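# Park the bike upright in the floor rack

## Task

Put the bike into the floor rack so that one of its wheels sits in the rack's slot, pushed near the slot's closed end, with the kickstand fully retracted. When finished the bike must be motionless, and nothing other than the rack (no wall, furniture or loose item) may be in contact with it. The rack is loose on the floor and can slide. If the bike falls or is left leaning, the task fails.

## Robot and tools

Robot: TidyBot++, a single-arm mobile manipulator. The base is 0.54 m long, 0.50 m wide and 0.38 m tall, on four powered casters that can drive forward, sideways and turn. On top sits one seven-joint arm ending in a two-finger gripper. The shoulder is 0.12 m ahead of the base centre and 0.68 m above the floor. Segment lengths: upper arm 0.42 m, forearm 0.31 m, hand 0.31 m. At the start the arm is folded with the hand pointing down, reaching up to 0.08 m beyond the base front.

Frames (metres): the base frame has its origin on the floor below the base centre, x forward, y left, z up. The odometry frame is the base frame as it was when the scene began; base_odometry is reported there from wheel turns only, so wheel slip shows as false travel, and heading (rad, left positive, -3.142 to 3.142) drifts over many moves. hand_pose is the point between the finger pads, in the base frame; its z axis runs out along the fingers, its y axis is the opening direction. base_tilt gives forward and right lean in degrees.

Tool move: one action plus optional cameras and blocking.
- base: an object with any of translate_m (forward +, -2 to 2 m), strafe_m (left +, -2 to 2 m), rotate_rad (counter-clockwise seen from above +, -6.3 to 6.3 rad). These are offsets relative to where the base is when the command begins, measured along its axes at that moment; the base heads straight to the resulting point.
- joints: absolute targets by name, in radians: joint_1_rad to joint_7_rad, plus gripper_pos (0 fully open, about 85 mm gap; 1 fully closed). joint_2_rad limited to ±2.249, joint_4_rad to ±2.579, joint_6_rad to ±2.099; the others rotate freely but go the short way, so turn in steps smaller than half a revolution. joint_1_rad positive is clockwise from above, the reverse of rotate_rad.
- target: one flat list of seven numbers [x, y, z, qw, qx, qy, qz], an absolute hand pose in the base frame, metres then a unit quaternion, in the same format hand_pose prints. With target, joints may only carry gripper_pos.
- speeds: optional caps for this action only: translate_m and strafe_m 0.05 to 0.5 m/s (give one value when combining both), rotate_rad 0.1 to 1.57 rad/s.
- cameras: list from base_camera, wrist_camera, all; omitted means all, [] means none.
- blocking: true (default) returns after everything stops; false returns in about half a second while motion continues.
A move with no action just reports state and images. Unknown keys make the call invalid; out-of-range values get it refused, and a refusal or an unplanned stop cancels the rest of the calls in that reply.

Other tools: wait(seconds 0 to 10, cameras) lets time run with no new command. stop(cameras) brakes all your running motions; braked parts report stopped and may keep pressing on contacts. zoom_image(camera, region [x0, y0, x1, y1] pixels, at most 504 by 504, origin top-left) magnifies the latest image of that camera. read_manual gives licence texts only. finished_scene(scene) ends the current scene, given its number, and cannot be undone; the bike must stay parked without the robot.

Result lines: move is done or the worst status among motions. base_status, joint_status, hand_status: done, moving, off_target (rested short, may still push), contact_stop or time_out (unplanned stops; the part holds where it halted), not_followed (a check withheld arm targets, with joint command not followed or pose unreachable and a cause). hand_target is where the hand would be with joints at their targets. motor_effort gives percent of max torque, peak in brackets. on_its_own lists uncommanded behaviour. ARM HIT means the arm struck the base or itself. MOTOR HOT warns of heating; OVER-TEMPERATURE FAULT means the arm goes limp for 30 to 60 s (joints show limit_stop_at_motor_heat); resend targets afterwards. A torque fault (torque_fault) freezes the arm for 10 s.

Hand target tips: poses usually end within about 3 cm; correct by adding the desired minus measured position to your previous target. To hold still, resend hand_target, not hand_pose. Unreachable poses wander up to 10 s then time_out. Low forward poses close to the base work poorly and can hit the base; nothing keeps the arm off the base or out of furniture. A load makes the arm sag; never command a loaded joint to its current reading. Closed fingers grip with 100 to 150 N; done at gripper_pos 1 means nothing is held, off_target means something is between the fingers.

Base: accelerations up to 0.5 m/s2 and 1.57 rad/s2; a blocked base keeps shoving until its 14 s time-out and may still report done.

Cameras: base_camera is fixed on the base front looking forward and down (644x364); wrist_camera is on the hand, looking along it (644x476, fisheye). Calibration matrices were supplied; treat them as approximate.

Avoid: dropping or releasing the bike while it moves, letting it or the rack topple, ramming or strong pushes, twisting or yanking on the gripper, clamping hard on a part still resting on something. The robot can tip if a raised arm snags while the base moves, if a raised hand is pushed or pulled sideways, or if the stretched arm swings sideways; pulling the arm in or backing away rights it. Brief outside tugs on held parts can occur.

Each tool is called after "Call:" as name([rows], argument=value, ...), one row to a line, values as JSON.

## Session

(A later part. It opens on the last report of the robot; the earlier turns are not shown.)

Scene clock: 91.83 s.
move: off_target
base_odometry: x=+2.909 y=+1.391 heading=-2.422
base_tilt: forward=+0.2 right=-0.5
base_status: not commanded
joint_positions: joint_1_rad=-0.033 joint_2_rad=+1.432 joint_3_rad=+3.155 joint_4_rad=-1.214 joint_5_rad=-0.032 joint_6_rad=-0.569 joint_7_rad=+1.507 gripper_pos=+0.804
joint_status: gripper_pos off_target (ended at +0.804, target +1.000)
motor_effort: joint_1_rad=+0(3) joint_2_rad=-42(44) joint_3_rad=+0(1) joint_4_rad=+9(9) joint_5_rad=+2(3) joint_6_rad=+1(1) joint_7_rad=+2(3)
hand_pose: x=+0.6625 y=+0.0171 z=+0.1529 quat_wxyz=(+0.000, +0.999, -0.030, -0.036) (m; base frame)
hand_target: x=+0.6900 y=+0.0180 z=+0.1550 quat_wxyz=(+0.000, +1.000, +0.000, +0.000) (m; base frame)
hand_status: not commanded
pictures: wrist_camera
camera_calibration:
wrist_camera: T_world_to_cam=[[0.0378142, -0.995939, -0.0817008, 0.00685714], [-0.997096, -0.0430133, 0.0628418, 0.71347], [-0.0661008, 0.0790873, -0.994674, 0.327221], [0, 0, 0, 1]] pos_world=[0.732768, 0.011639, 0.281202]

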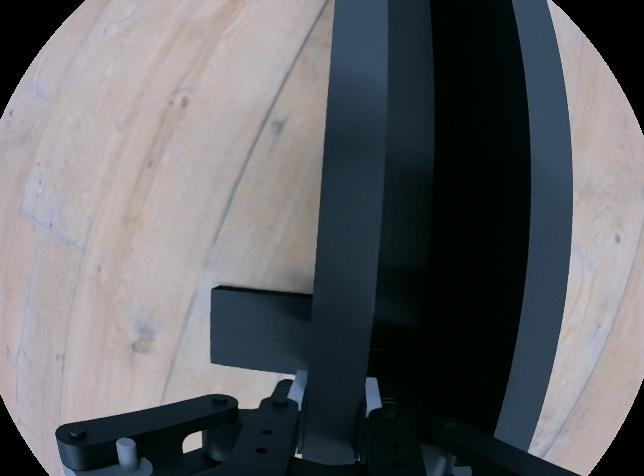

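Call:
move(base={"translate_m": -0.113, "strafe_m": -0.173}, joints={"joint_7_rad": 1.45}, speeds={"strafe_m": 0.25})

Scene clock: 94.73 s.
move: done
base_odometry: x=+2.880 y=+1.596 heading=-2.422
base_tilt: forward=+0.2 right=-0.5
base_status: done
joint_positions: joint_1_rad=-0.037 joint_2_rad=+1.434 joint_3_rad=+3.149 joint_4_rad=-1.206 joint_5_rad=-0.031 joint_6_rad=-0.562 joint_7_rad=+1.457 gripper_pos=+0.804
joint_status: all done
motor_effort: joint_1_rad=+1(8) joint_2_rad=-42(46) joint_3_rad=-1(5) joint_4_rad=+8(11) joint_5_rad=-1(4) joint_6_rad=+1(2) joint_7_rad=+0(6)
hand_pose: x=+0.6678 y=+0.0224 z=+0.1529 quat_wxyz=(-0.002, +0.998, -0.053, -0.030) (m; base frame)
hand_target: x=+0.6900 y=+0.0180 z=+0.1550 quat_wxyz=(+0.000, +0.998, -0.057, +0.000) (m; base frame)
hand_status: not commanded
pictures: base_camera, wrist_camera
camera_calibration:
wrist_camera: T_world_to_cam=[[-0.00624885, -0.99649, -0.0834831, 0.0415949], [-0.9987, 0.00199547, 0.0509356, 0.720861], [-0.0505902, 0.0836928, -0.995207, 0.3168], [0, 0, 0, 1]] pos_world=[0.736211, 0.0134966, 0.282036]

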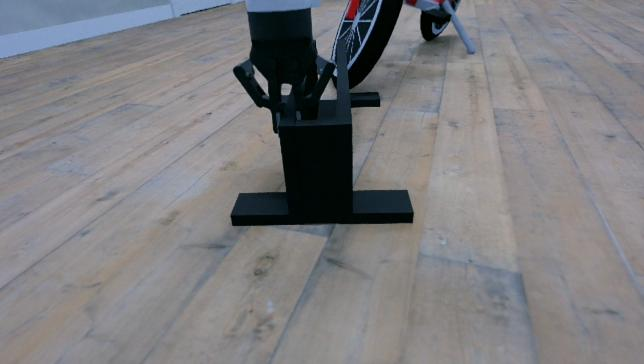

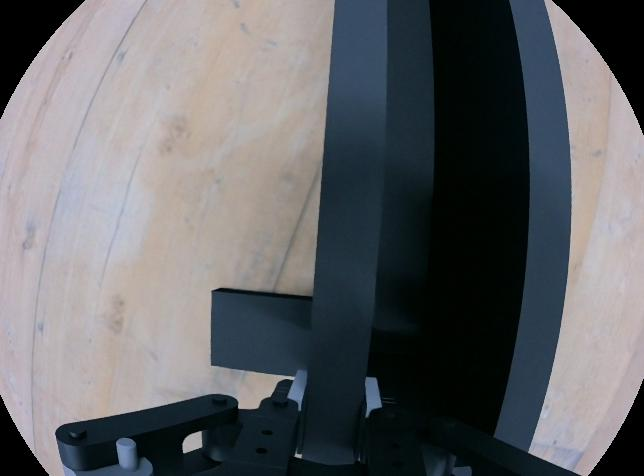

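Call:
move(base={"translate_m": -0.07}, joints={"joint_7_rad": 1.37})

Scene clock: 97.27 s.
move: done
base_odometry: x=+2.932 y=+1.642 heading=-2.422
base_tilt: forward=+0.2 right=-0.5
base_status: done
joint_positions: joint_1_rad=-0.043 joint_2_rad=+1.435 joint_3_rad=+3.149 joint_4_rad=-1.202 joint_5_rad=-0.031 joint_6_rad=-0.556 joint_7_rad=+1.410 gripper_pos=+0.805
joint_status: all done
motor_effort: joint_1_rad=+2(4) joint_2_rad=-42(48) joint_3_rad=+0(2) joint_4_rad=+9(13) joint_5_rad=+1(2) joint_6_rad=+3(5) joint_7_rad=+1(3)
hand_pose: x=+0.6717 y=+0.0255 z=+0.1528 quat_wxyz=(-0.002, +0.997, -0.073, -0.026) (m; base frame)
hand_target: x=+0.6900 y=+0.0180 z=+0.1550 quat_wxyz=(+0.000, +0.995, -0.097, +0.000) (m; base frame)
hand_status: not commanded
pictures: base_camera, wrist_camera
camera_calibration:
wrist_camera: T_world_to_cam=[[-0.0457828, -0.995637, -0.0813113, 0.0709525], [-0.998227, 0.042499, 0.0416682, 0.724842], [-0.0380307, 0.0830748, -0.995817, 0.308301], [0, 0, 0, 1]] pos_world=[0.738531, 0.0142258, 0.282578]

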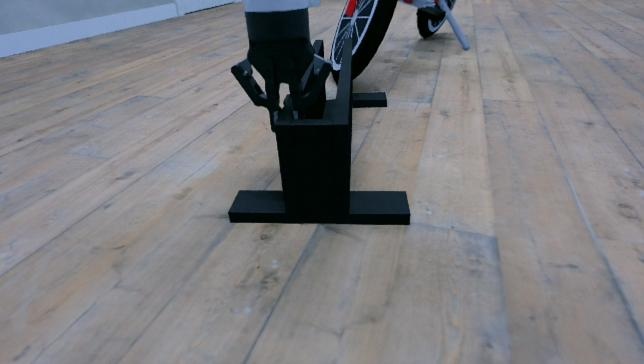

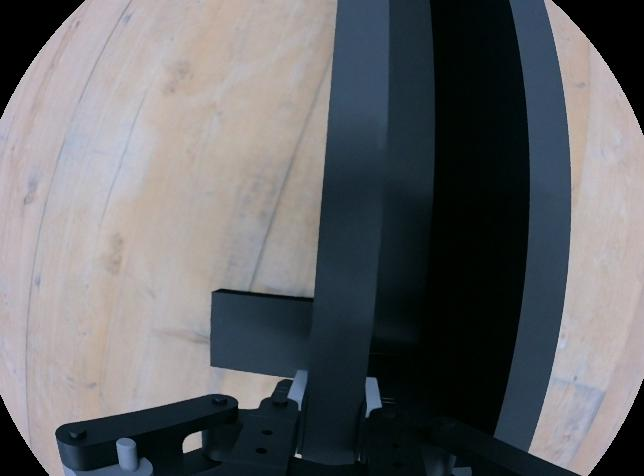

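Call:
zoom_image(camera="base_camera", region=[270, 0, 410, 130])

Scaled by 3.600.

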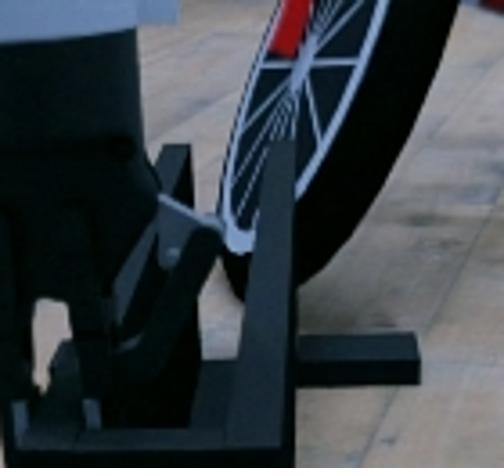

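Call:
move(base={"translate_m": 0.14, "strafe_m": -0.036}, speeds={"translate_m": 0.15}, joints={"joint_7_rad": 1.34})

Call:
zoom_image(camera="base_camera", region=[240, 0, 440, 150])

Scene clock: 100.30 s.
move: done
base_odometry: x=+2.803 y=+1.577 heading=-2.422
base_tilt: forward=+0.2 right=-0.5
base_status: done
joint_positions: joint_1_rad=-0.053 joint_2_rad=+1.426 joint_3_rad=+3.141 joint_4_rad=-1.247 joint_5_rad=-0.034 joint_6_rad=-0.584 joint_7_rad=+1.389 gripper_pos=+0.805
joint_status: all done
motor_effort: joint_1_rad=+3(6) joint_2_rad=-40(44) joint_3_rad=+6(8) joint_4_rad=+19(26) joint_5_rad=+4(6) joint_6_rad=+11(19) joint_7_rad=+2(4)
hand_pose: x=+0.6405 y=+0.0358 z=+0.1529 quat_wxyz=(-0.002, +0.995, -0.079, -0.058) (m; base frame)
hand_target: x=+0.6900 y=+0.0180 z=+0.1550 quat_wxyz=(+0.000, +0.994, -0.111, +0.000) (m; base frame)
hand_status: not commanded
pictures: base_camera, wrist_camera
camera_calibration:
wrist_camera: T_world_to_cam=[[-0.0633678, -0.994476, -0.0836759, 0.0913203], [-0.992822, 0.0542956, 0.106569, 0.679502], [-0.101437, 0.0898283, -0.990778, 0.345969], [0, 0, 0, 1]] pos_world=[0.715505, 0.0228441, 0.278006]

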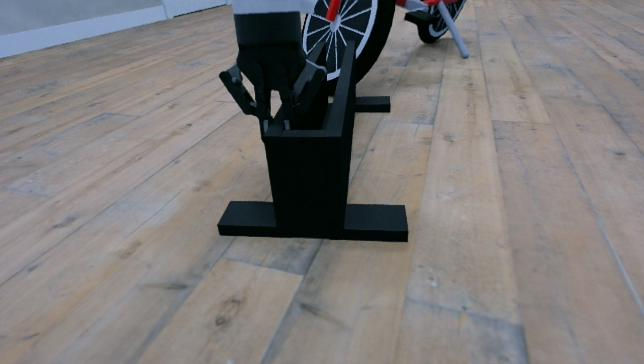

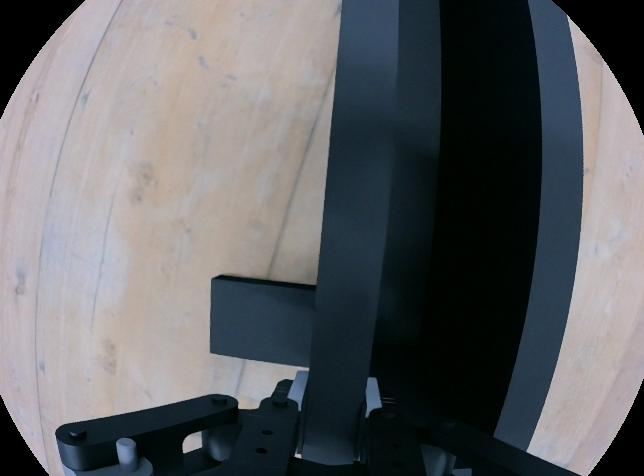

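Scaled by 2.520.

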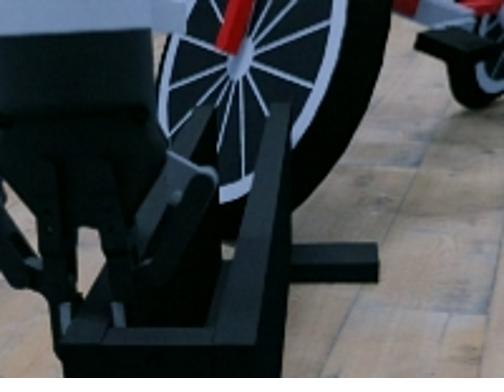

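Call:
move(base={"translate_m": -0.2})

Call:
zoom_image(camera="base_camera", region=[240, 0, 480, 150])

Scene clock: 103.07 s.
move: done
base_odometry: x=+2.954 y=+1.709 heading=-2.422
base_tilt: forward=+0.2 right=-0.5
base_status: done
joint_positions: joint_1_rad=-0.047 joint_2_rad=+1.435 joint_3_rad=+3.144 joint_4_rad=-1.202 joint_5_rad=-0.034 joint_6_rad=-0.546 joint_7_rad=+1.389 gripper_pos=+0.805
joint_status: not commanded
motor_effort: joint_1_rad=+1(5) joint_2_rad=-42(46) joint_3_rad=+0(6) joint_4_rad=+12(19) joint_5_rad=+1(5) joint_6_rad=+4(12) joint_7_rad=+1(2)
hand_pose: x=+0.6744 y=+0.0312 z=+0.1528 quat_wxyz=(-0.005, +0.996, -0.082, -0.021) (m; base frame)
hand_target: x=+0.6900 y=+0.0180 z=+0.1550 quat_wxyz=(+0.000, +0.994, -0.111, +0.000) (m; base frame)
hand_status: not commanded
pictures: base_camera, wrist_camera
camera_calibration:
wrist_camera: T_world_to_cam=[[-0.0642109, -0.994123, -0.0871555, 0.090065], [-0.997572, 0.061583, 0.0325152, 0.727682], [-0.0269569, 0.0890317, -0.995664, 0.300242], [0, 0, 0, 1]] pos_world=[0.739792, 0.0179918, 0.283129]

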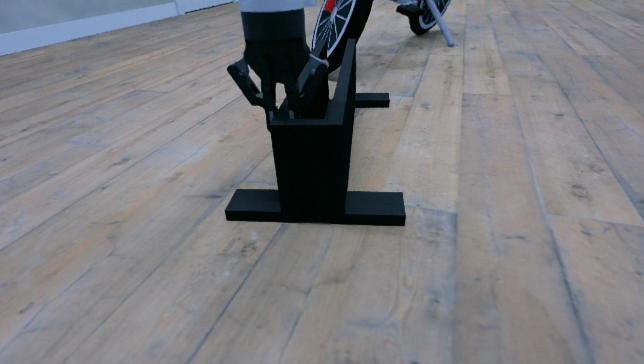

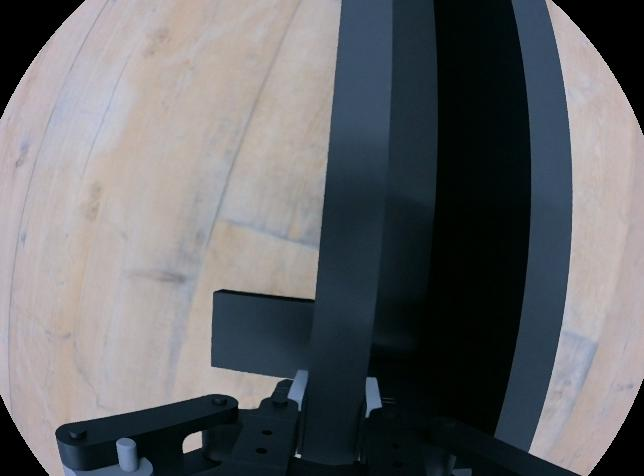

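Scaled by 2.100.

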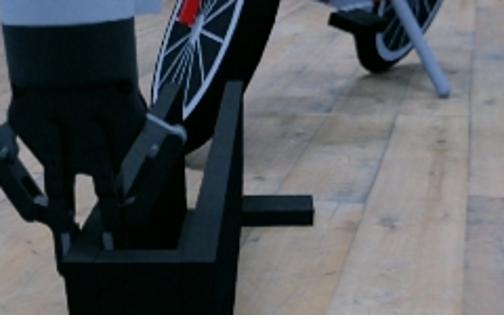

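Call:
move(base={"translate_m": 0.12, "strafe_m": 0.005}, speeds={"translate_m": 0.2})

Call:
zoom_image(camera="base_camera", region=[240, 0, 480, 150])

Scene clock: 106.03 s.
move: done
base_odometry: x=+2.867 y=+1.626 heading=-2.422
base_tilt: forward=+0.2 right=-0.5
base_status: done
joint_positions: joint_1_rad=-0.044 joint_2_rad=+1.434 joint_3_rad=+3.144 joint_4_rad=-1.204 joint_5_rad=-0.034 joint_6_rad=-0.546 joint_7_rad=+1.389 gripper_pos=+0.805
joint_status: not commanded
motor_effort: joint_1_rad=+0(2) joint_2_rad=-45(47) joint_3_rad=-1(2) joint_4_rad=+10(15) joint_5_rad=+0(2) joint_6_rad=+1(7) joint_7_rad=+1(2)
hand_pose: x=+0.6736 y=+0.0293 z=+0.1530 quat_wxyz=(-0.005, +0.996, -0.084, -0.022) (m; base frame)
hand_target: x=+0.6900 y=+0.0180 z=+0.1550 quat_wxyz=(+0.000, +0.994, -0.111, +0.000) (m; base frame)
hand_status: not commanded
pictures: base_camera, wrist_camera
camera_calibration:
wrist_camera: T_world_to_cam=[[-0.0675012, -0.993944, -0.0867168, 0.0902365], [-0.997325, 0.0647769, 0.0338585, 0.726577], [-0.0280362, 0.0887704, -0.995657, 0.301406], [0, 0, 0, 1]] pos_world=[0.739174, 0.0158687, 0.283322]

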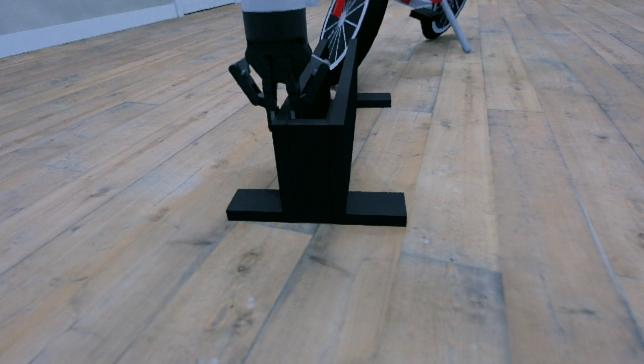

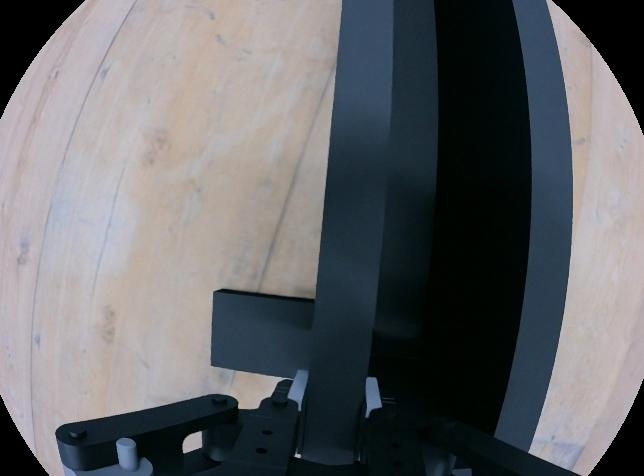

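Scaled by 2.100.

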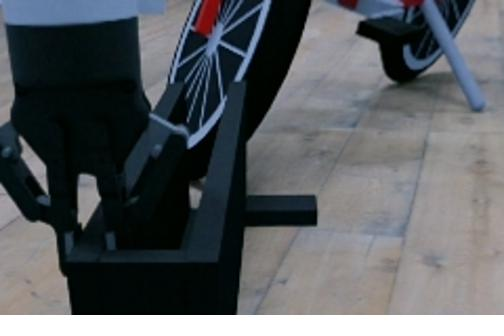

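Call:
move(base={"translate_m": -0.02, "strafe_m": 0.145}, speeds={"strafe_m": 0.25}, joints={"joint_7_rad": 1.16})

Call:
zoom_image(camera="base_camera", region=[240, 0, 520, 200])

Scene clock: 110.37 s.
move: done
base_odometry: x=+2.978 y=+1.530 heading=-2.422
base_tilt: forward=+0.2 right=-0.6
base_status: done
joint_positions: joint_1_rad=-0.047 joint_2_rad=+1.434 joint_3_rad=+3.152 joint_4_rad=-1.204 joint_5_rad=-0.039 joint_6_rad=-0.546 joint_7_rad=+1.208 gripper_pos=+0.805
joint_status: all done
motor_effort: joint_1_rad=+1(7) joint_2_rad=-43(44) joint_3_rad=+2(3) joint_4_rad=+9(11) joint_5_rad=+2(4) joint_6_rad=+1(2) joint_7_rad=+0(5)
hand_pose: x=+0.6738 y=+0.0279 z=+0.1529 quat_wxyz=(+0.000, +0.984, -0.174, -0.022) (m; base frame)
hand_target: x=+0.6900 y=+0.0180 z=+0.1550 quat_wxyz=(+0.000, +0.980, -0.200, +0.000) (m; base frame)
hand_status: not commanded
pictures: base_camera, wrist_camera
camera_calibration:
wrist_camera: T_world_to_cam=[[-0.24651, -0.966286, -0.0743188, 0.206819], [-0.969037, 0.244638, 0.0334674, 0.702825], [-0.0141579, 0.0802677, -0.996673, 0.292385], [0, 0, 0, 1]] pos_world=[0.736186, 0.00443937, 0.283261]

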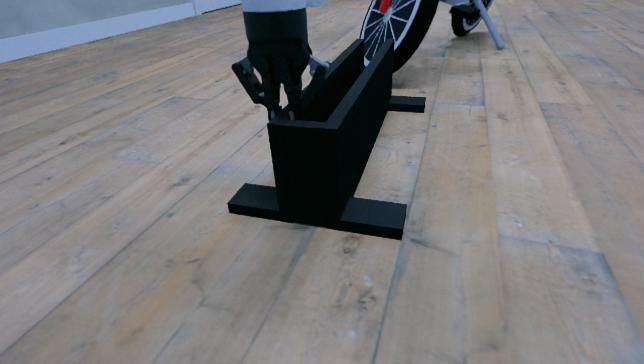

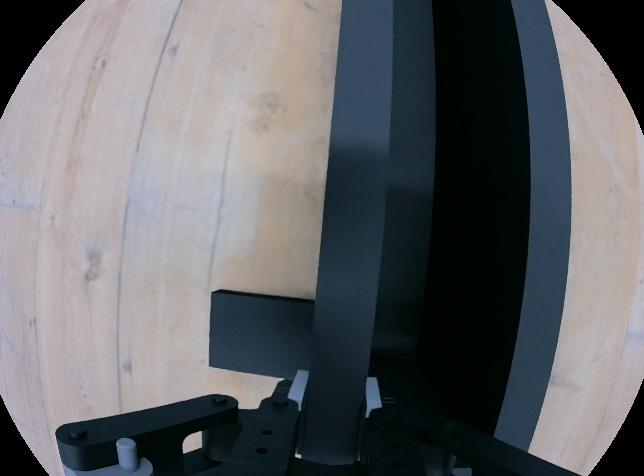

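Scaled by 1.800.

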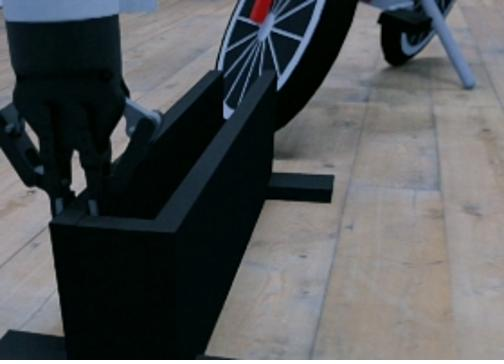

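Call:
move(base={"translate_m": -0.12, "strafe_m": 0.1}, speeds={"strafe_m": 0.3}, joints={"joint_7_rad": 0.72}, cameras=[])

Call:
move(base={"translate_m": 0.266, "strafe_m": 0.183}, speeds={"strafe_m": 0.3})

Scene clock: 116.07 s.
move: done
base_odometry: x=+3.134 y=+1.534 heading=-2.422
base_tilt: forward=+0.2 right=-0.5
base_status: done
joint_positions: joint_1_rad=-0.037 joint_2_rad=+1.435 joint_3_rad=+3.152 joint_4_rad=-1.198 joint_5_rad=-0.037 joint_6_rad=-0.540 joint_7_rad=+0.788 gripper_pos=+0.805
joint_status: all done
motor_effort: joint_1_rad=+0(5) joint_2_rad=-42(46) joint_3_rad=+1(4) joint_4_rad=+8(10) joint_5_rad=+1(5) joint_6_rad=+0(3) joint_7_rad=+1(5)
hand_pose: x=+0.6788 y=+0.0220 z=+0.1527 quat_wxyz=(+0.002, +0.925, -0.380, -0.016) (m; base frame)
hand_target: x=+0.6900 y=+0.0180 z=+0.1550 quat_wxyz=(+0.000, +0.912, -0.409, +0.000) (m; base frame)
hand_status: not commanded
pictures: none
No camera images: "cameras" was empty.

Scene clock: 118.07 s.
move: done
base_odometry: x=+3.055 y=+1.220 heading=-2.422
base_tilt: forward=+0.2 right=-0.5
base_status: done
joint_positions: joint_1_rad=-0.031 joint_2_rad=+1.435 joint_3_rad=+3.152 joint_4_rad=-1.198 joint_5_rad=-0.037 joint_6_rad=-0.540 joint_7_rad=+0.782 gripper_pos=+0.805
joint_status: not commanded
motor_effort: joint_1_rad=+0(4) joint_2_rad=-44(45) joint_3_rad=+0(2) joint_4_rad=+8(12) joint_5_rad=+2(4) joint_6_rad=-2(2) joint_7_rad=+1(3)
hand_pose: x=+0.6791 y=+0.0187 z=+0.1530 quat_wxyz=(+0.002, +0.923, -0.385, -0.016) (m; base frame)
hand_target: x=+0.6900 y=+0.0180 z=+0.1550 quat_wxyz=(+0.000, +0.912, -0.409, +0.000) (m; base frame)
hand_status: not commanded
pictures: base_camera, wrist_camera
camera_calibration:
wrist_camera: T_world_to_cam=[[-0.634876, -0.770018, -0.0632734, 0.457644], [-0.77221, 0.635061, 0.0197448, 0.571298], [0.0249786, 0.0613958, -0.997801, 0.267271], [0, 0, 0, 1]] pos_world=[0.725034, -0.0268241, 0.28436]

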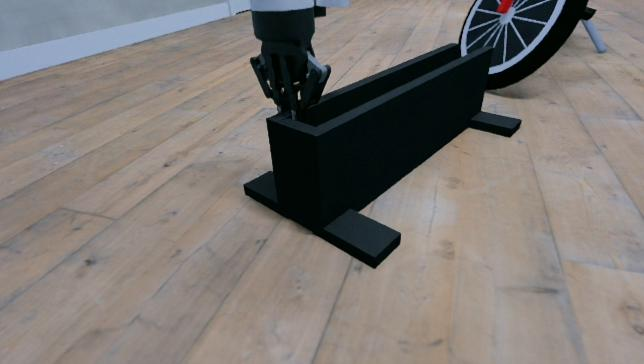

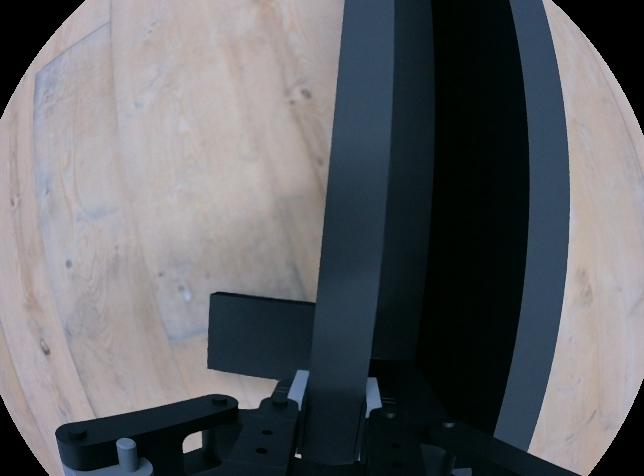

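Call:
move(base={"translate_m": -0.17, "strafe_m": 0.04}, speeds={"translate_m": 0.3})

Call:
move(joints={"gripper_pos": 0.3}, cameras=[])

Call:
move(target=[0.68, 0.018, 0.32, 0, 0.912, -0.409, 0])

Scene clock: 126.87 s.
move: done
base_odometry: x=+3.209 y=+1.302 heading=-2.422
base_tilt: forward=+0.2 right=-0.5
base_status: done
joint_positions: joint_1_rad=-0.033 joint_2_rad=+1.436 joint_3_rad=+3.152 joint_4_rad=-1.196 joint_5_rad=-0.037 joint_6_rad=-0.539 joint_7_rad=+0.782 gripper_pos=+0.805
joint_status: not commanded
motor_effort: joint_1_rad=+1(2) joint_2_rad=-42(46) joint_3_rad=+1(2) joint_4_rad=+9(10) joint_5_rad=+3(3) joint_6_rad=+0(4) joint_7_rad=+1(1)
hand_pose: x=+0.6798 y=+0.0199 z=+0.1528 quat_wxyz=(+0.002, +0.923, -0.384, -0.015) (m; base frame)
hand_target: x=+0.6900 y=+0.0180 z=+0.1550 quat_wxyz=(+0.000, +0.912, -0.409, +0.000) (m; base frame)
hand_status: not commanded
pictures: base_camera, wrist_camera
camera_calibration:
wrist_camera: T_world_to_cam=[[-0.633181, -0.771326, -0.0643318, 0.458057], [-0.77355, 0.633465, 0.0184862, 0.572239], [0.0264931, 0.061469, -0.997757, 0.265929], [0, 0, 0, 1]] pos_world=[0.725643, -0.0255291, 0.284222]

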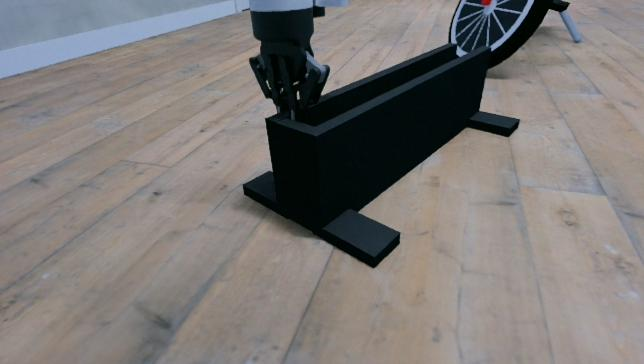

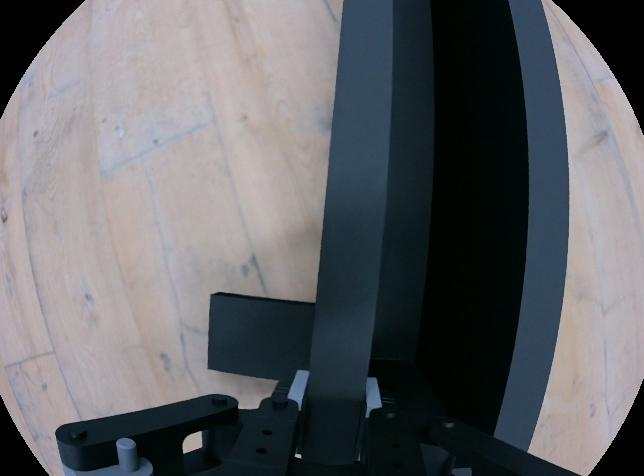

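Scene clock: 127.80 s.
move: done
base_odometry: x=+3.209 y=+1.302 heading=-2.422
base_tilt: forward=+0.2 right=-0.5
base_status: not commanded
joint_positions: joint_1_rad=-0.033 joint_2_rad=+1.436 joint_3_rad=+3.152 joint_4_rad=-1.196 joint_5_rad=-0.037 joint_6_rad=-0.539 joint_7_rad=+0.782 gripper_pos=+0.300
joint_status: all done
motor_effort: joint_1_rad=+1(1) joint_2_rad=-42(46) joint_3_rad=+0(1) joint_4_rad=+9(10) joint_5_rad=+0(2) joint_6_rad=+0(1) joint_7_rad=+1(1)
hand_pose: x=+0.6796 y=+0.0199 z=+0.1525 quat_wxyz=(+0.002, +0.923, -0.384, -0.015) (m; base frame)
hand_target: x=+0.6900 y=+0.0180 z=+0.1550 quat_wxyz=(+0.000, +0.912, -0.409, +0.000) (m; base frame)
hand_status: not commanded
pictures: none
No camera images: "cameras" was empty.

Scene clock: 129.47 s.
move: off_target
base_odometry: x=+3.209 y=+1.302 heading=-2.422
base_tilt: forward=+0.2 right=-0.5
base_status: not commanded
joint_positions: joint_1_rad=-0.125 joint_2_rad=+1.083 joint_3_rad=+3.312 joint_4_rad=-1.395 joint_5_rad=-0.241 joint_6_rad=-0.613 joint_7_rad=+0.832 gripper_pos=+0.300
joint_status: not commanded
motor_effort: joint_1_rad=+1(1) joint_2_rad=-42(46) joint_3_rad=+2(2) joint_4_rad=+12(13) joint_5_rad=+1(2) joint_6_rad=+1(2) joint_7_rad=+1(1)
hand_pose: x=+0.7074 y=+0.0163 z=+0.3230 quat_wxyz=(-0.011, +0.904, -0.427, +0.034) (m; base frame)
hand_target: x=+0.6800 y=+0.0180 z=+0.3200 quat_wxyz=(+0.000, +0.912, -0.409, +0.000) (m; base frame)
hand_status: off_target (0.028 m and 4.7 deg from the pose sent, 0.167 m and 3.6 deg at the start)
pictures: base_camera, wrist_camera
camera_calibration:
wrist_camera: T_world_to_cam=[[-0.693576, -0.710398, -0.119528, 0.543159], [-0.708343, 0.70274, -0.0663872, 0.572859], [0.131158, 0.038622, -0.990609, 0.359265], [0, 0, 0, 1]] pos_world=[0.735382, -0.0305877, 0.458844]

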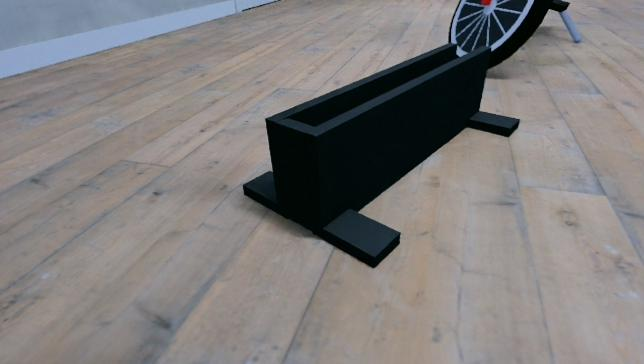

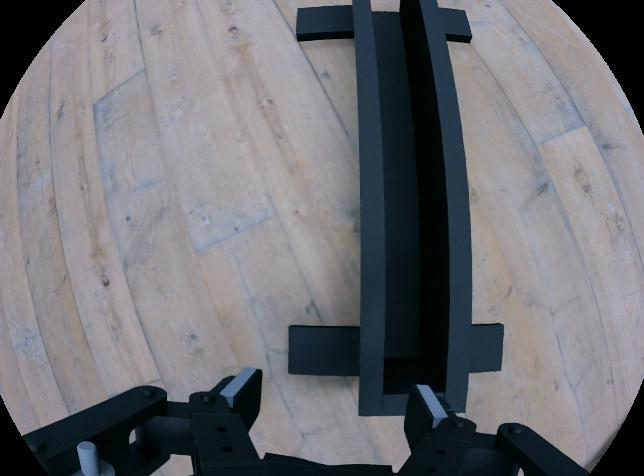

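Call:
move(base={"translate_m": 0.6587, "strafe_m": 0.7524}, joints={"joint_1_rad": 0.0, "joint_2_rad": -0.1, "joint_3_rad": 3.14, "joint_4_rad": -2.0, "joint_5_rad": 0.0, "joint_6_rad": -0.7, "joint_7_rad": 1.57, "gripper_pos": 0.0}, cameras=[])

Call:
move(base={"rotate_rad": -0.71, "translate_m": 0.66, "strafe_m": -0.6})

Scene clock: 134.10 s.
move: done
base_odometry: x=+3.210 y=+0.302 heading=-2.421
base_tilt: forward=+0.2 right=-0.5
base_status: done
joint_positions: joint_1_rad=-0.013 joint_2_rad=-0.088 joint_3_rad=+3.159 joint_4_rad=-1.973 joint_5_rad=-0.036 joint_6_rad=-0.644 joint_7_rad=+1.496 gripper_pos=+0.000
joint_status: all done
motor_effort: joint_1_rad=+0(2) joint_2_rad=-15(45) joint_3_rad=+0(2) joint_4_rad=+20(21) joint_5_rad=+1(2) joint_6_rad=+5(6) joint_7_rad=+1(2)
hand_pose: x=+0.5601 y=+0.0059 z=+0.7493 quat_wxyz=(-0.026, +0.952, -0.049, +0.301) (m; base frame)
hand_target: x=+0.5349 y=+0.0020 z=+0.7321 quat_wxyz=(+0.000, +0.964, +0.000, +0.268) (m; base frame)
hand_status: not commanded
pictures: none
No camera images: "cameras" was empty.

Scene clock: 137.43 s.
move: done
base_odometry: x=+2.318 y=+0.318 heading=-3.132
base_tilt: forward=+0.2 right=-0.5
base_status: done
joint_positions: joint_1_rad=+0.000 joint_2_rad=-0.096 joint_3_rad=+3.150 joint_4_rad=-1.977 joint_5_rad=-0.030 joint_6_rad=-0.648 joint_7_rad=+1.497 gripper_pos=+0.000
joint_status: not commanded
motor_effort: joint_1_rad=+1(4) joint_2_rad=-14(16) joint_3_rad=+0(3) joint_4_rad=+19(21) joint_5_rad=+1(2) joint_6_rad=+6(6) joint_7_rad=+1(1)
hand_pose: x=+0.5573 y=+0.0036 z=+0.7501 quat_wxyz=(-0.023, +0.952, -0.048, +0.301) (m; base frame)
hand_target: x=+0.5349 y=+0.0020 z=+0.7321 quat_wxyz=(+0.000, +0.964, +0.000, +0.268) (m; base frame)
hand_status: not commanded
pictures: base_camera, wrist_camera
camera_calibration:
wrist_camera: T_world_to_cam=[[0.0513864, -0.995837, -0.0752879, 0.0337694], [-0.812319, 0.00217551, -0.583209, 0.951963], [0.580945, 0.0911269, -0.808826, 0.415348], [0, 0, 0, 1]] pos_world=[0.530268, -0.00629156, 0.89368]

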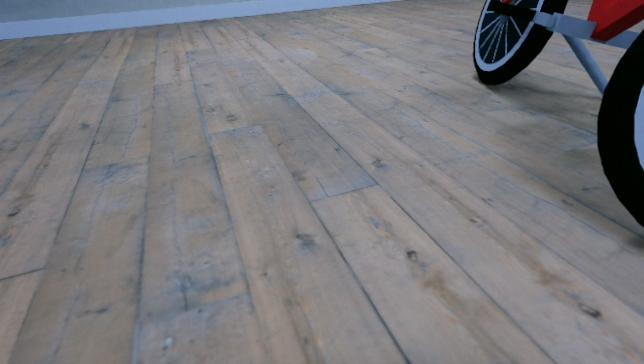

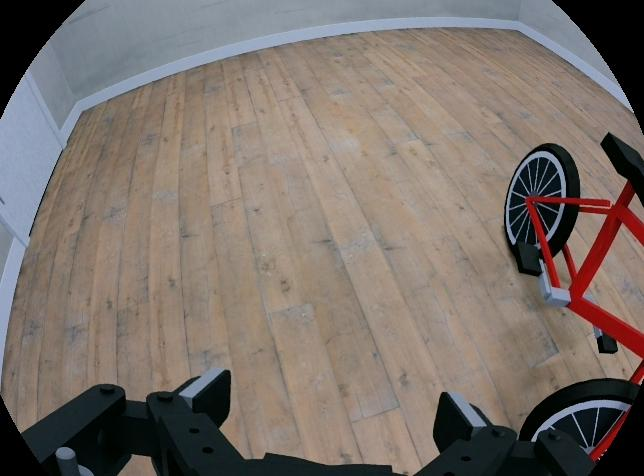

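Call:
move(base={"rotate_rad": -0.45})

Scene clock: 139.70 s.
move: done
base_odometry: x=+2.318 y=+0.318 heading=+2.702
base_tilt: forward=+0.2 right=-0.5
base_status: done
joint_positions: joint_1_rad=+0.004 joint_2_rad=-0.096 joint_3_rad=+3.149 joint_4_rad=-1.977 joint_5_rad=-0.028 joint_6_rad=-0.648 joint_7_rad=+1.497 gripper_pos=+0.000
joint_status: not commanded
motor_effort: joint_1_rad=+0(3) joint_2_rad=-14(15) joint_3_rad=+0(2) joint_4_rad=+20(21) joint_5_rad=+1(1) joint_6_rad=+4(6) joint_7_rad=+1(1)
hand_pose: x=+0.5573 y=+0.0015 z=+0.7501 quat_wxyz=(-0.021, +0.952, -0.049, +0.301) (m; base frame)
hand_target: x=+0.5349 y=+0.0020 z=+0.7321 quat_wxyz=(+0.000, +0.964, +0.000, +0.268) (m; base frame)
hand_status: not commanded
pictures: base_camera, wrist_camera
camera_calibration:
wrist_camera: T_world_to_cam=[[0.0483941, -0.996142, -0.0732054, 0.0318611], [-0.812321, 0.00339504, -0.583201, 0.951949], [0.5812, 0.0876898, -0.809023, 0.415536], [0, 0, 0, 1]] pos_world=[0.530237, -0.00793201, 0.893688]

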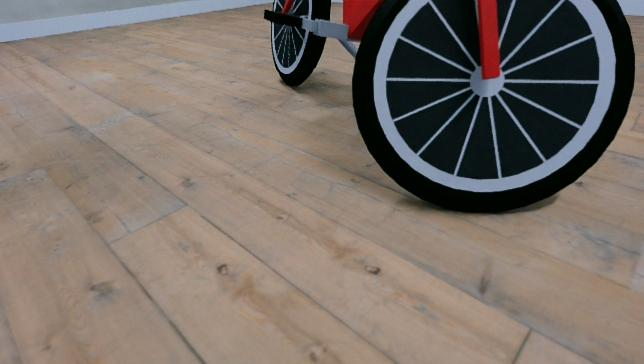

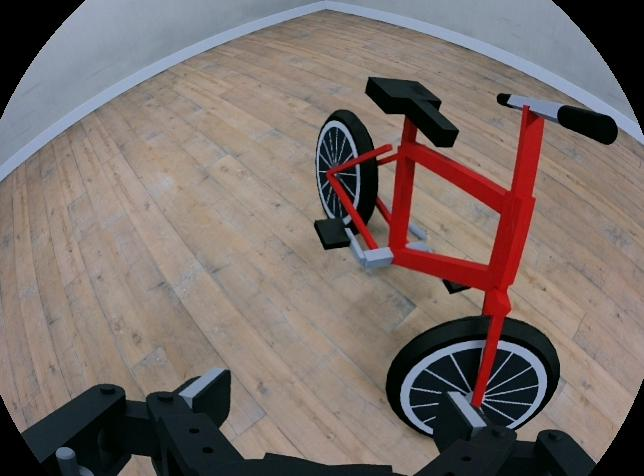

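Call:
move(base={"translate_m": 0.65, "strafe_m": 0.3}, joints={"joint_1_rad": 0.0, "joint_2_rad": -0.5, "joint_3_rad": 3.14, "joint_4_rad": -2.2, "joint_5_rad": 0.0, "joint_6_rad": -1.1, "joint_7_rad": 1.57}, cameras=[])

Call:
move(base={"rotate_rad": -1.236})

Scene clock: 148.83 s.
move: done
base_odometry: x=+1.602 y=+0.323 heading=+2.701
base_tilt: forward=+0.2 right=-0.5
base_status: done
joint_positions: joint_1_rad=+0.004 joint_2_rad=-0.491 joint_3_rad=+3.149 joint_4_rad=-2.174 joint_5_rad=-0.028 joint_6_rad=-1.043 joint_7_rad=+1.497 gripper_pos=+0.000
joint_status: all done
motor_effort: joint_1_rad=+0(1) joint_2_rad=+0(16) joint_3_rad=+0(1) joint_4_rad=+20(21) joint_5_rad=+1(2) joint_6_rad=+4(6) joint_7_rad=+1(2)
hand_pose: x=+0.3589 y=+0.0062 z=+0.7330 quat_wxyz=(-0.022, +0.977, -0.046, +0.206) (m; base frame)
hand_target: x=+0.3333 y=+0.0017 z=+0.7172 quat_wxyz=(+0.000, +0.985, +0.000, +0.170) (m; base frame)
hand_status: not commanded
pictures: none
No camera images: "cameras" was empty.

Scene clock: 150.90 s.
move: done
base_odometry: x=+1.602 y=+0.323 heading=+1.466
base_tilt: forward=+0.2 right=-0.5
base_status: done
joint_positions: joint_1_rad=+0.004 joint_2_rad=-0.491 joint_3_rad=+3.149 joint_4_rad=-2.174 joint_5_rad=-0.027 joint_6_rad=-1.043 joint_7_rad=+1.497 gripper_pos=+0.000
joint_status: not commanded
motor_effort: joint_1_rad=+0(2) joint_2_rad=+0(1) joint_3_rad=+0(1) joint_4_rad=+20(21) joint_5_rad=+0(1) joint_6_rad=+3(4) joint_7_rad=+1(1)
hand_pose: x=+0.3588 y=+0.0060 z=+0.7330 quat_wxyz=(-0.021, +0.977, -0.046, +0.205) (m; base frame)
hand_target: x=+0.3333 y=+0.0017 z=+0.7172 quat_wxyz=(+0.000, +0.985, +0.000, +0.170) (m; base frame)
hand_status: not commanded
pictures: base_camera, wrist_camera
camera_calibration:
wrist_camera: T_world_to_cam=[[0.0445897, -0.995036, -0.0889632, 0.0575447], [-0.910911, -0.0039319, -0.412585, 0.69104], [0.410188, 0.0994346, -0.906564, 0.649474], [0, 0, 0, 1]] pos_world=[0.360503, -0.00460401, 0.879022]

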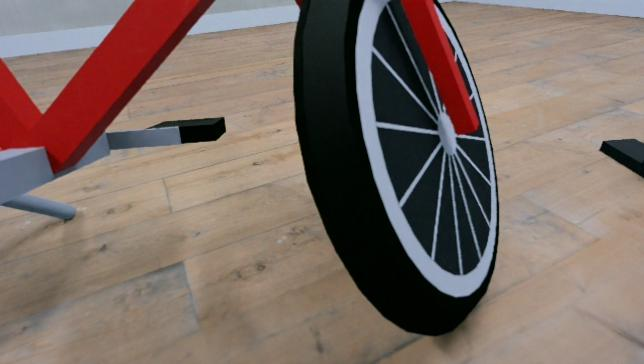

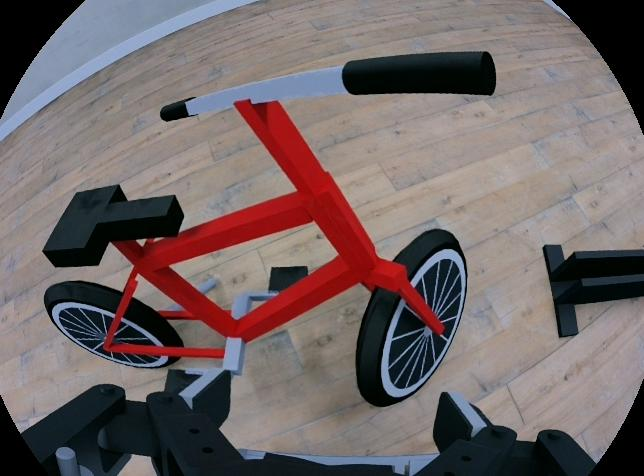

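Call:
move(target=[0.60, 0.025, 0.82, -0.08, 0.781, 0.610, -0.103])

Scene clock: 156.93 s.
move: off_target
base_odometry: x=+1.602 y=+0.323 heading=+1.466
base_tilt: forward=+0.2 right=-0.6
base_status: not commanded
joint_positions: joint_1_rad=+0.004 joint_2_rad=+0.695 joint_3_rad=+3.007 joint_4_rad=-0.509 joint_5_rad=+0.048 joint_6_rad=-2.051 joint_7_rad=+2.728 gripper_pos=+0.000
joint_status: not commanded
motor_effort: joint_1_rad=+1(1) joint_2_rad=-36(38) joint_3_rad=-1(2) joint_4_rad=+16(21) joint_5_rad=+0(1) joint_6_rad=-1(5) joint_7_rad=+1(1)
hand_pose: x=+0.6445 y=+0.0295 z=+0.8106 quat_wxyz=(-0.046, +0.812, +0.581, -0.037) (m; base frame)
hand_target: x=+0.6306 y=+0.0280 z=+0.8134 quat_wxyz=(-0.053, +0.786, +0.613, -0.061) (m; base frame)
hand_status: off_target (0.046 m and 9.9 deg from the pose sent, 0.257 m and 88.5 deg at the start; a joint's target at an end of its range on 79 of 79 steps)
pictures: base_camera, wrist_camera
camera_calibration:
wrist_camera: T_world_to_cam=[[0.95663, -0.218356, -0.19282, -0.451442], [-0.225412, -0.974145, -0.0151696, 0.248136], [-0.184523, 0.0579757, -0.981117, 1.04521], [0, 0, 0, 1]] pos_world=[0.680662, 0.0825485, 0.942193]

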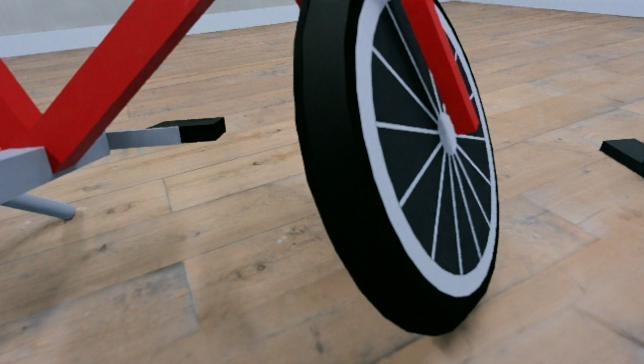

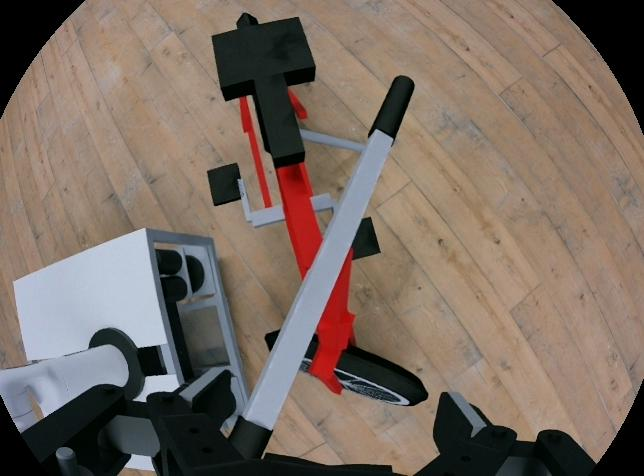

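Call:
move(target=[0.555, 0.02, 0.79, -0.053, 0.906, 0.403, -0.119])

Scene clock: 160.73 s.
move: off_target
base_odometry: x=+1.602 y=+0.323 heading=+1.466
base_tilt: forward=+0.2 right=-0.5
base_status: not commanded
joint_positions: joint_1_rad=+0.010 joint_2_rad=+0.529 joint_3_rad=+3.007 joint_4_rad=-0.899 joint_5_rad=+0.049 joint_6_rad=-2.021 joint_7_rad=+2.401 gripper_pos=+0.000
joint_status: not commanded
motor_effort: joint_1_rad=+1(2) joint_2_rad=-30(38) joint_3_rad=-2(2) joint_4_rad=+16(17) joint_5_rad=+0(1) joint_6_rad=-3(3) joint_7_rad=+1(1)
hand_pose: x=+0.5459 y=+0.0255 z=+0.7949 quat_wxyz=(-0.063, +0.883, +0.444, -0.138) (m; base frame)
hand_target: x=+0.5550 y=+0.0200 z=+0.7900 quat_wxyz=(-0.053, +0.906, +0.403, -0.119) (m; base frame)
hand_status: off_target (0.012 m and 6.0 deg from the pose sent, 0.092 m and 25.0 deg at the start)
pictures: base_camera, wrist_camera
camera_calibration:
wrist_camera: T_world_to_cam=[[0.796347, -0.510106, -0.324996, -0.160944], [-0.487957, -0.859331, 0.153131, 0.228383], [-0.357392, 0.0366382, -0.933235, 1.06875], [0, 0, 0, 1]] pos_world=[0.621571, 0.0750008, 0.910116]

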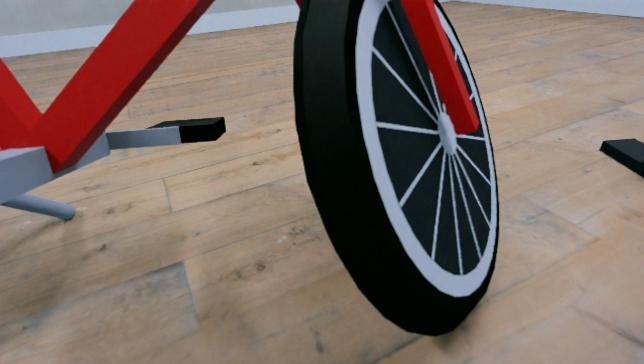

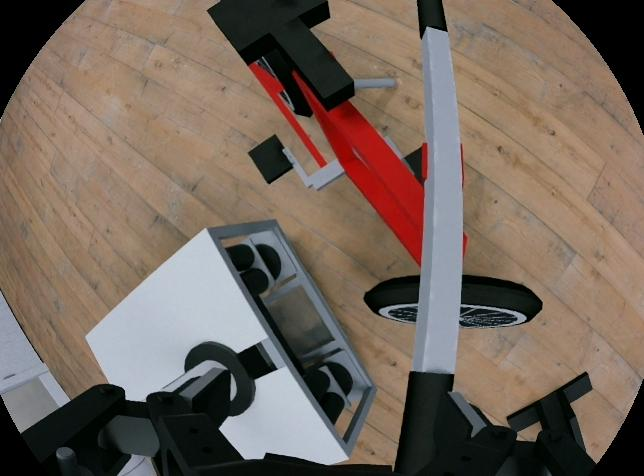

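Call:
move(target=[0.597, 0.01, 0.735, -0.053, 0.906, 0.403, -0.119])

Scene clock: 163.50 s.
move: off_target
base_odometry: x=+1.602 y=+0.323 heading=+1.466
base_tilt: forward=+0.2 right=-0.5
base_status: not commanded
joint_positions: joint_1_rad=+0.025 joint_2_rad=+0.630 joint_3_rad=+3.007 joint_4_rad=-0.899 joint_5_rad=+0.049 joint_6_rad=-1.926 joint_7_rad=+2.400 gripper_pos=+0.000
joint_status: not commanded
motor_effort: joint_1_rad=+1(1) joint_2_rad=-35(39) joint_3_rad=-2(2) joint_4_rad=+15(17) joint_5_rad=+0(1) joint_6_rad=-3(3) joint_7_rad=+1(1)
hand_pose: x=+0.5830 y=+0.0217 z=+0.7410 quat_wxyz=(-0.070, +0.886, +0.437, -0.138) (m; base frame)
hand_target: x=+0.5970 y=+0.0100 z=+0.7350 quat_wxyz=(-0.053, +0.906, +0.403, -0.119) (m; base frame)
hand_status: off_target (0.019 m and 5.4 deg from the pose sent, 0.080 m and 6.0 deg at the start)
pictures: base_camera, wrist_camera
camera_calibration:
wrist_camera: T_world_to_cam=[[0.784826, -0.521163, -0.335318, -0.195396], [-0.502503, -0.851842, 0.147835, 0.263687], [-0.362684, 0.0524737, -0.930434, 1.03246], [0, 0, 0, 1]] pos_world=[0.660313, 0.0686096, 0.856136]

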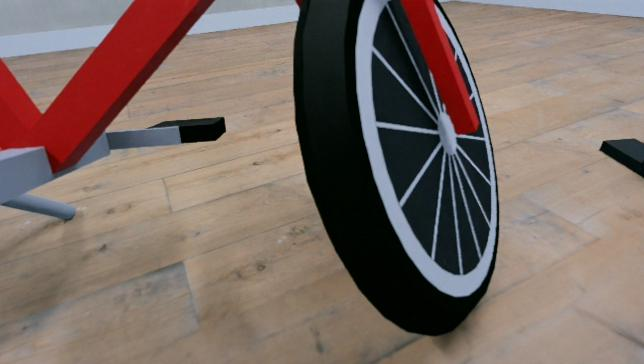

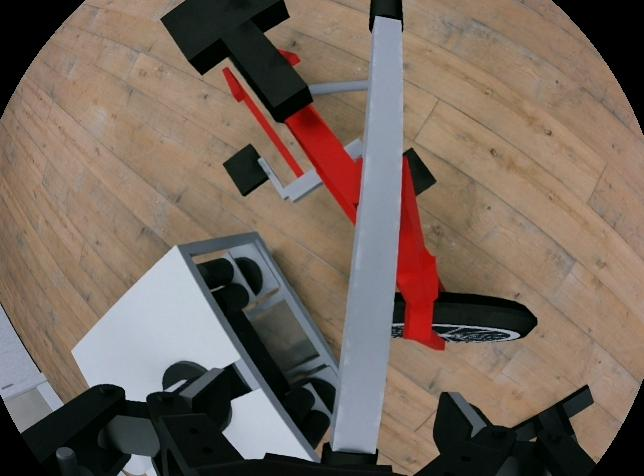

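Call:
move(target=[0.588, -0.008, 0.668, -0.053, 0.899, 0.418, -0.119])

Scene clock: 165.83 s.
move: off_target
base_odometry: x=+1.602 y=+0.323 heading=+1.466
base_tilt: forward=+0.2 right=-0.6
base_status: not commanded
joint_positions: joint_1_rad=+0.071 joint_2_rad=+0.629 joint_3_rad=+3.007 joint_4_rad=-1.121 joint_5_rad=+0.049 joint_6_rad=-1.708 joint_7_rad=+2.400 gripper_pos=+0.000
joint_status: not commanded
motor_effort: joint_1_rad=-1(2) joint_2_rad=-35(36) joint_3_rad=-2(2) joint_4_rad=+17(17) joint_5_rad=+1(1) joint_6_rad=-3(3) joint_7_rad=+1(1)
hand_pose: x=+0.5779 y=+0.0047 z=+0.6725 quat_wxyz=(-0.073, +0.894, +0.421, -0.138) (m; base frame)
hand_target: x=+0.5880 y=-0.0080 z=+0.6680 quat_wxyz=(-0.053, +0.899, +0.418, -0.119) (m; base frame)
hand_status: off_target (0.017 m and 3.2 deg from the pose sent, 0.079 m and 3.9 deg at the start)
pictures: base_camera, wrist_camera
camera_calibration:
wrist_camera: T_world_to_cam=[[0.765313, -0.548381, -0.337009, -0.210698], [-0.531996, -0.833642, 0.148393, 0.273404], [-0.362321, 0.0657209, -0.929733, 0.96706], [0, 0, 0, 1]] pos_world=[0.657086, 0.0488223, 0.78753]

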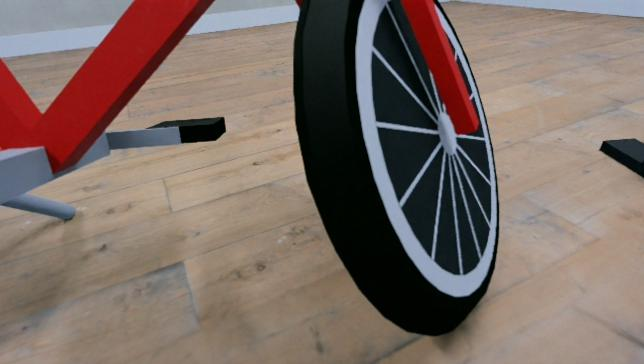

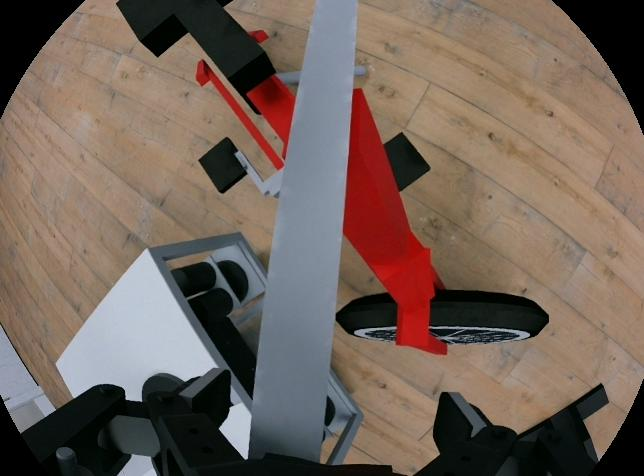

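Call:
move(target=[0.579, 0.0, 0.665, -0.053, 0.918, 0.375, -0.119])

Scene clock: 167.20 s.
move: off_target
base_odometry: x=+1.602 y=+0.323 heading=+1.466
base_tilt: forward=+0.2 right=-0.5
base_status: not commanded
joint_positions: joint_1_rad=+0.071 joint_2_rad=+0.601 joint_3_rad=+3.007 joint_4_rad=-1.162 joint_5_rad=+0.049 joint_6_rad=-1.670 joint_7_rad=+2.353 gripper_pos=+0.000
joint_status: not commanded
motor_effort: joint_1_rad=+1(1) joint_2_rad=-33(35) joint_3_rad=-2(2) joint_4_rad=+16(16) joint_5_rad=+1(2) joint_6_rad=-3(4) joint_7_rad=+1(1)
hand_pose: x=+0.5750 y=+0.0055 z=+0.6728 quat_wxyz=(-0.064, +0.905, +0.402, -0.128) (m; base frame)
hand_target: x=+0.5790 y=+0.0000 z=+0.6650 quat_wxyz=(-0.053, +0.918, +0.375, -0.119) (m; base frame)
hand_status: off_target (0.010 m and 3.8 deg from the pose sent, 0.009 m and 6.8 deg at the start)
pictures: base_camera, wrist_camera
camera_calibration:
wrist_camera: T_world_to_cam=[[0.748995, -0.585733, -0.309716, -0.21665], [-0.570606, -0.807811, 0.147815, 0.294911], [-0.336772, 0.0660133, -0.939269, 0.957966], [0, 0, 0, 1]] pos_world=[0.653164, 0.0480946, 0.789096]

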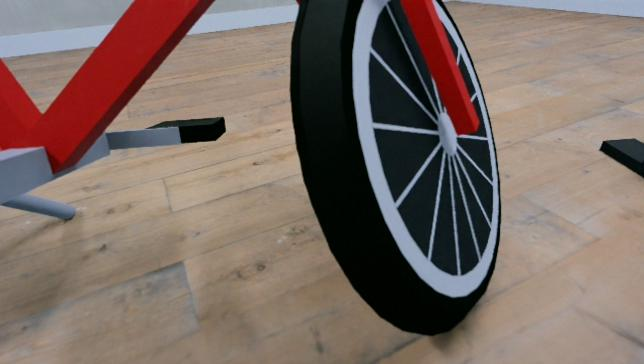

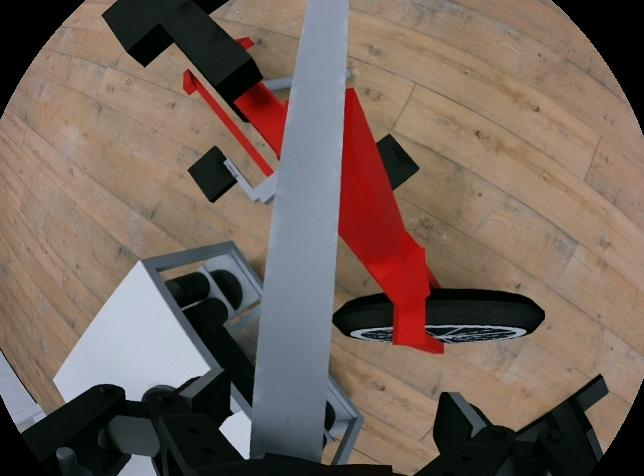

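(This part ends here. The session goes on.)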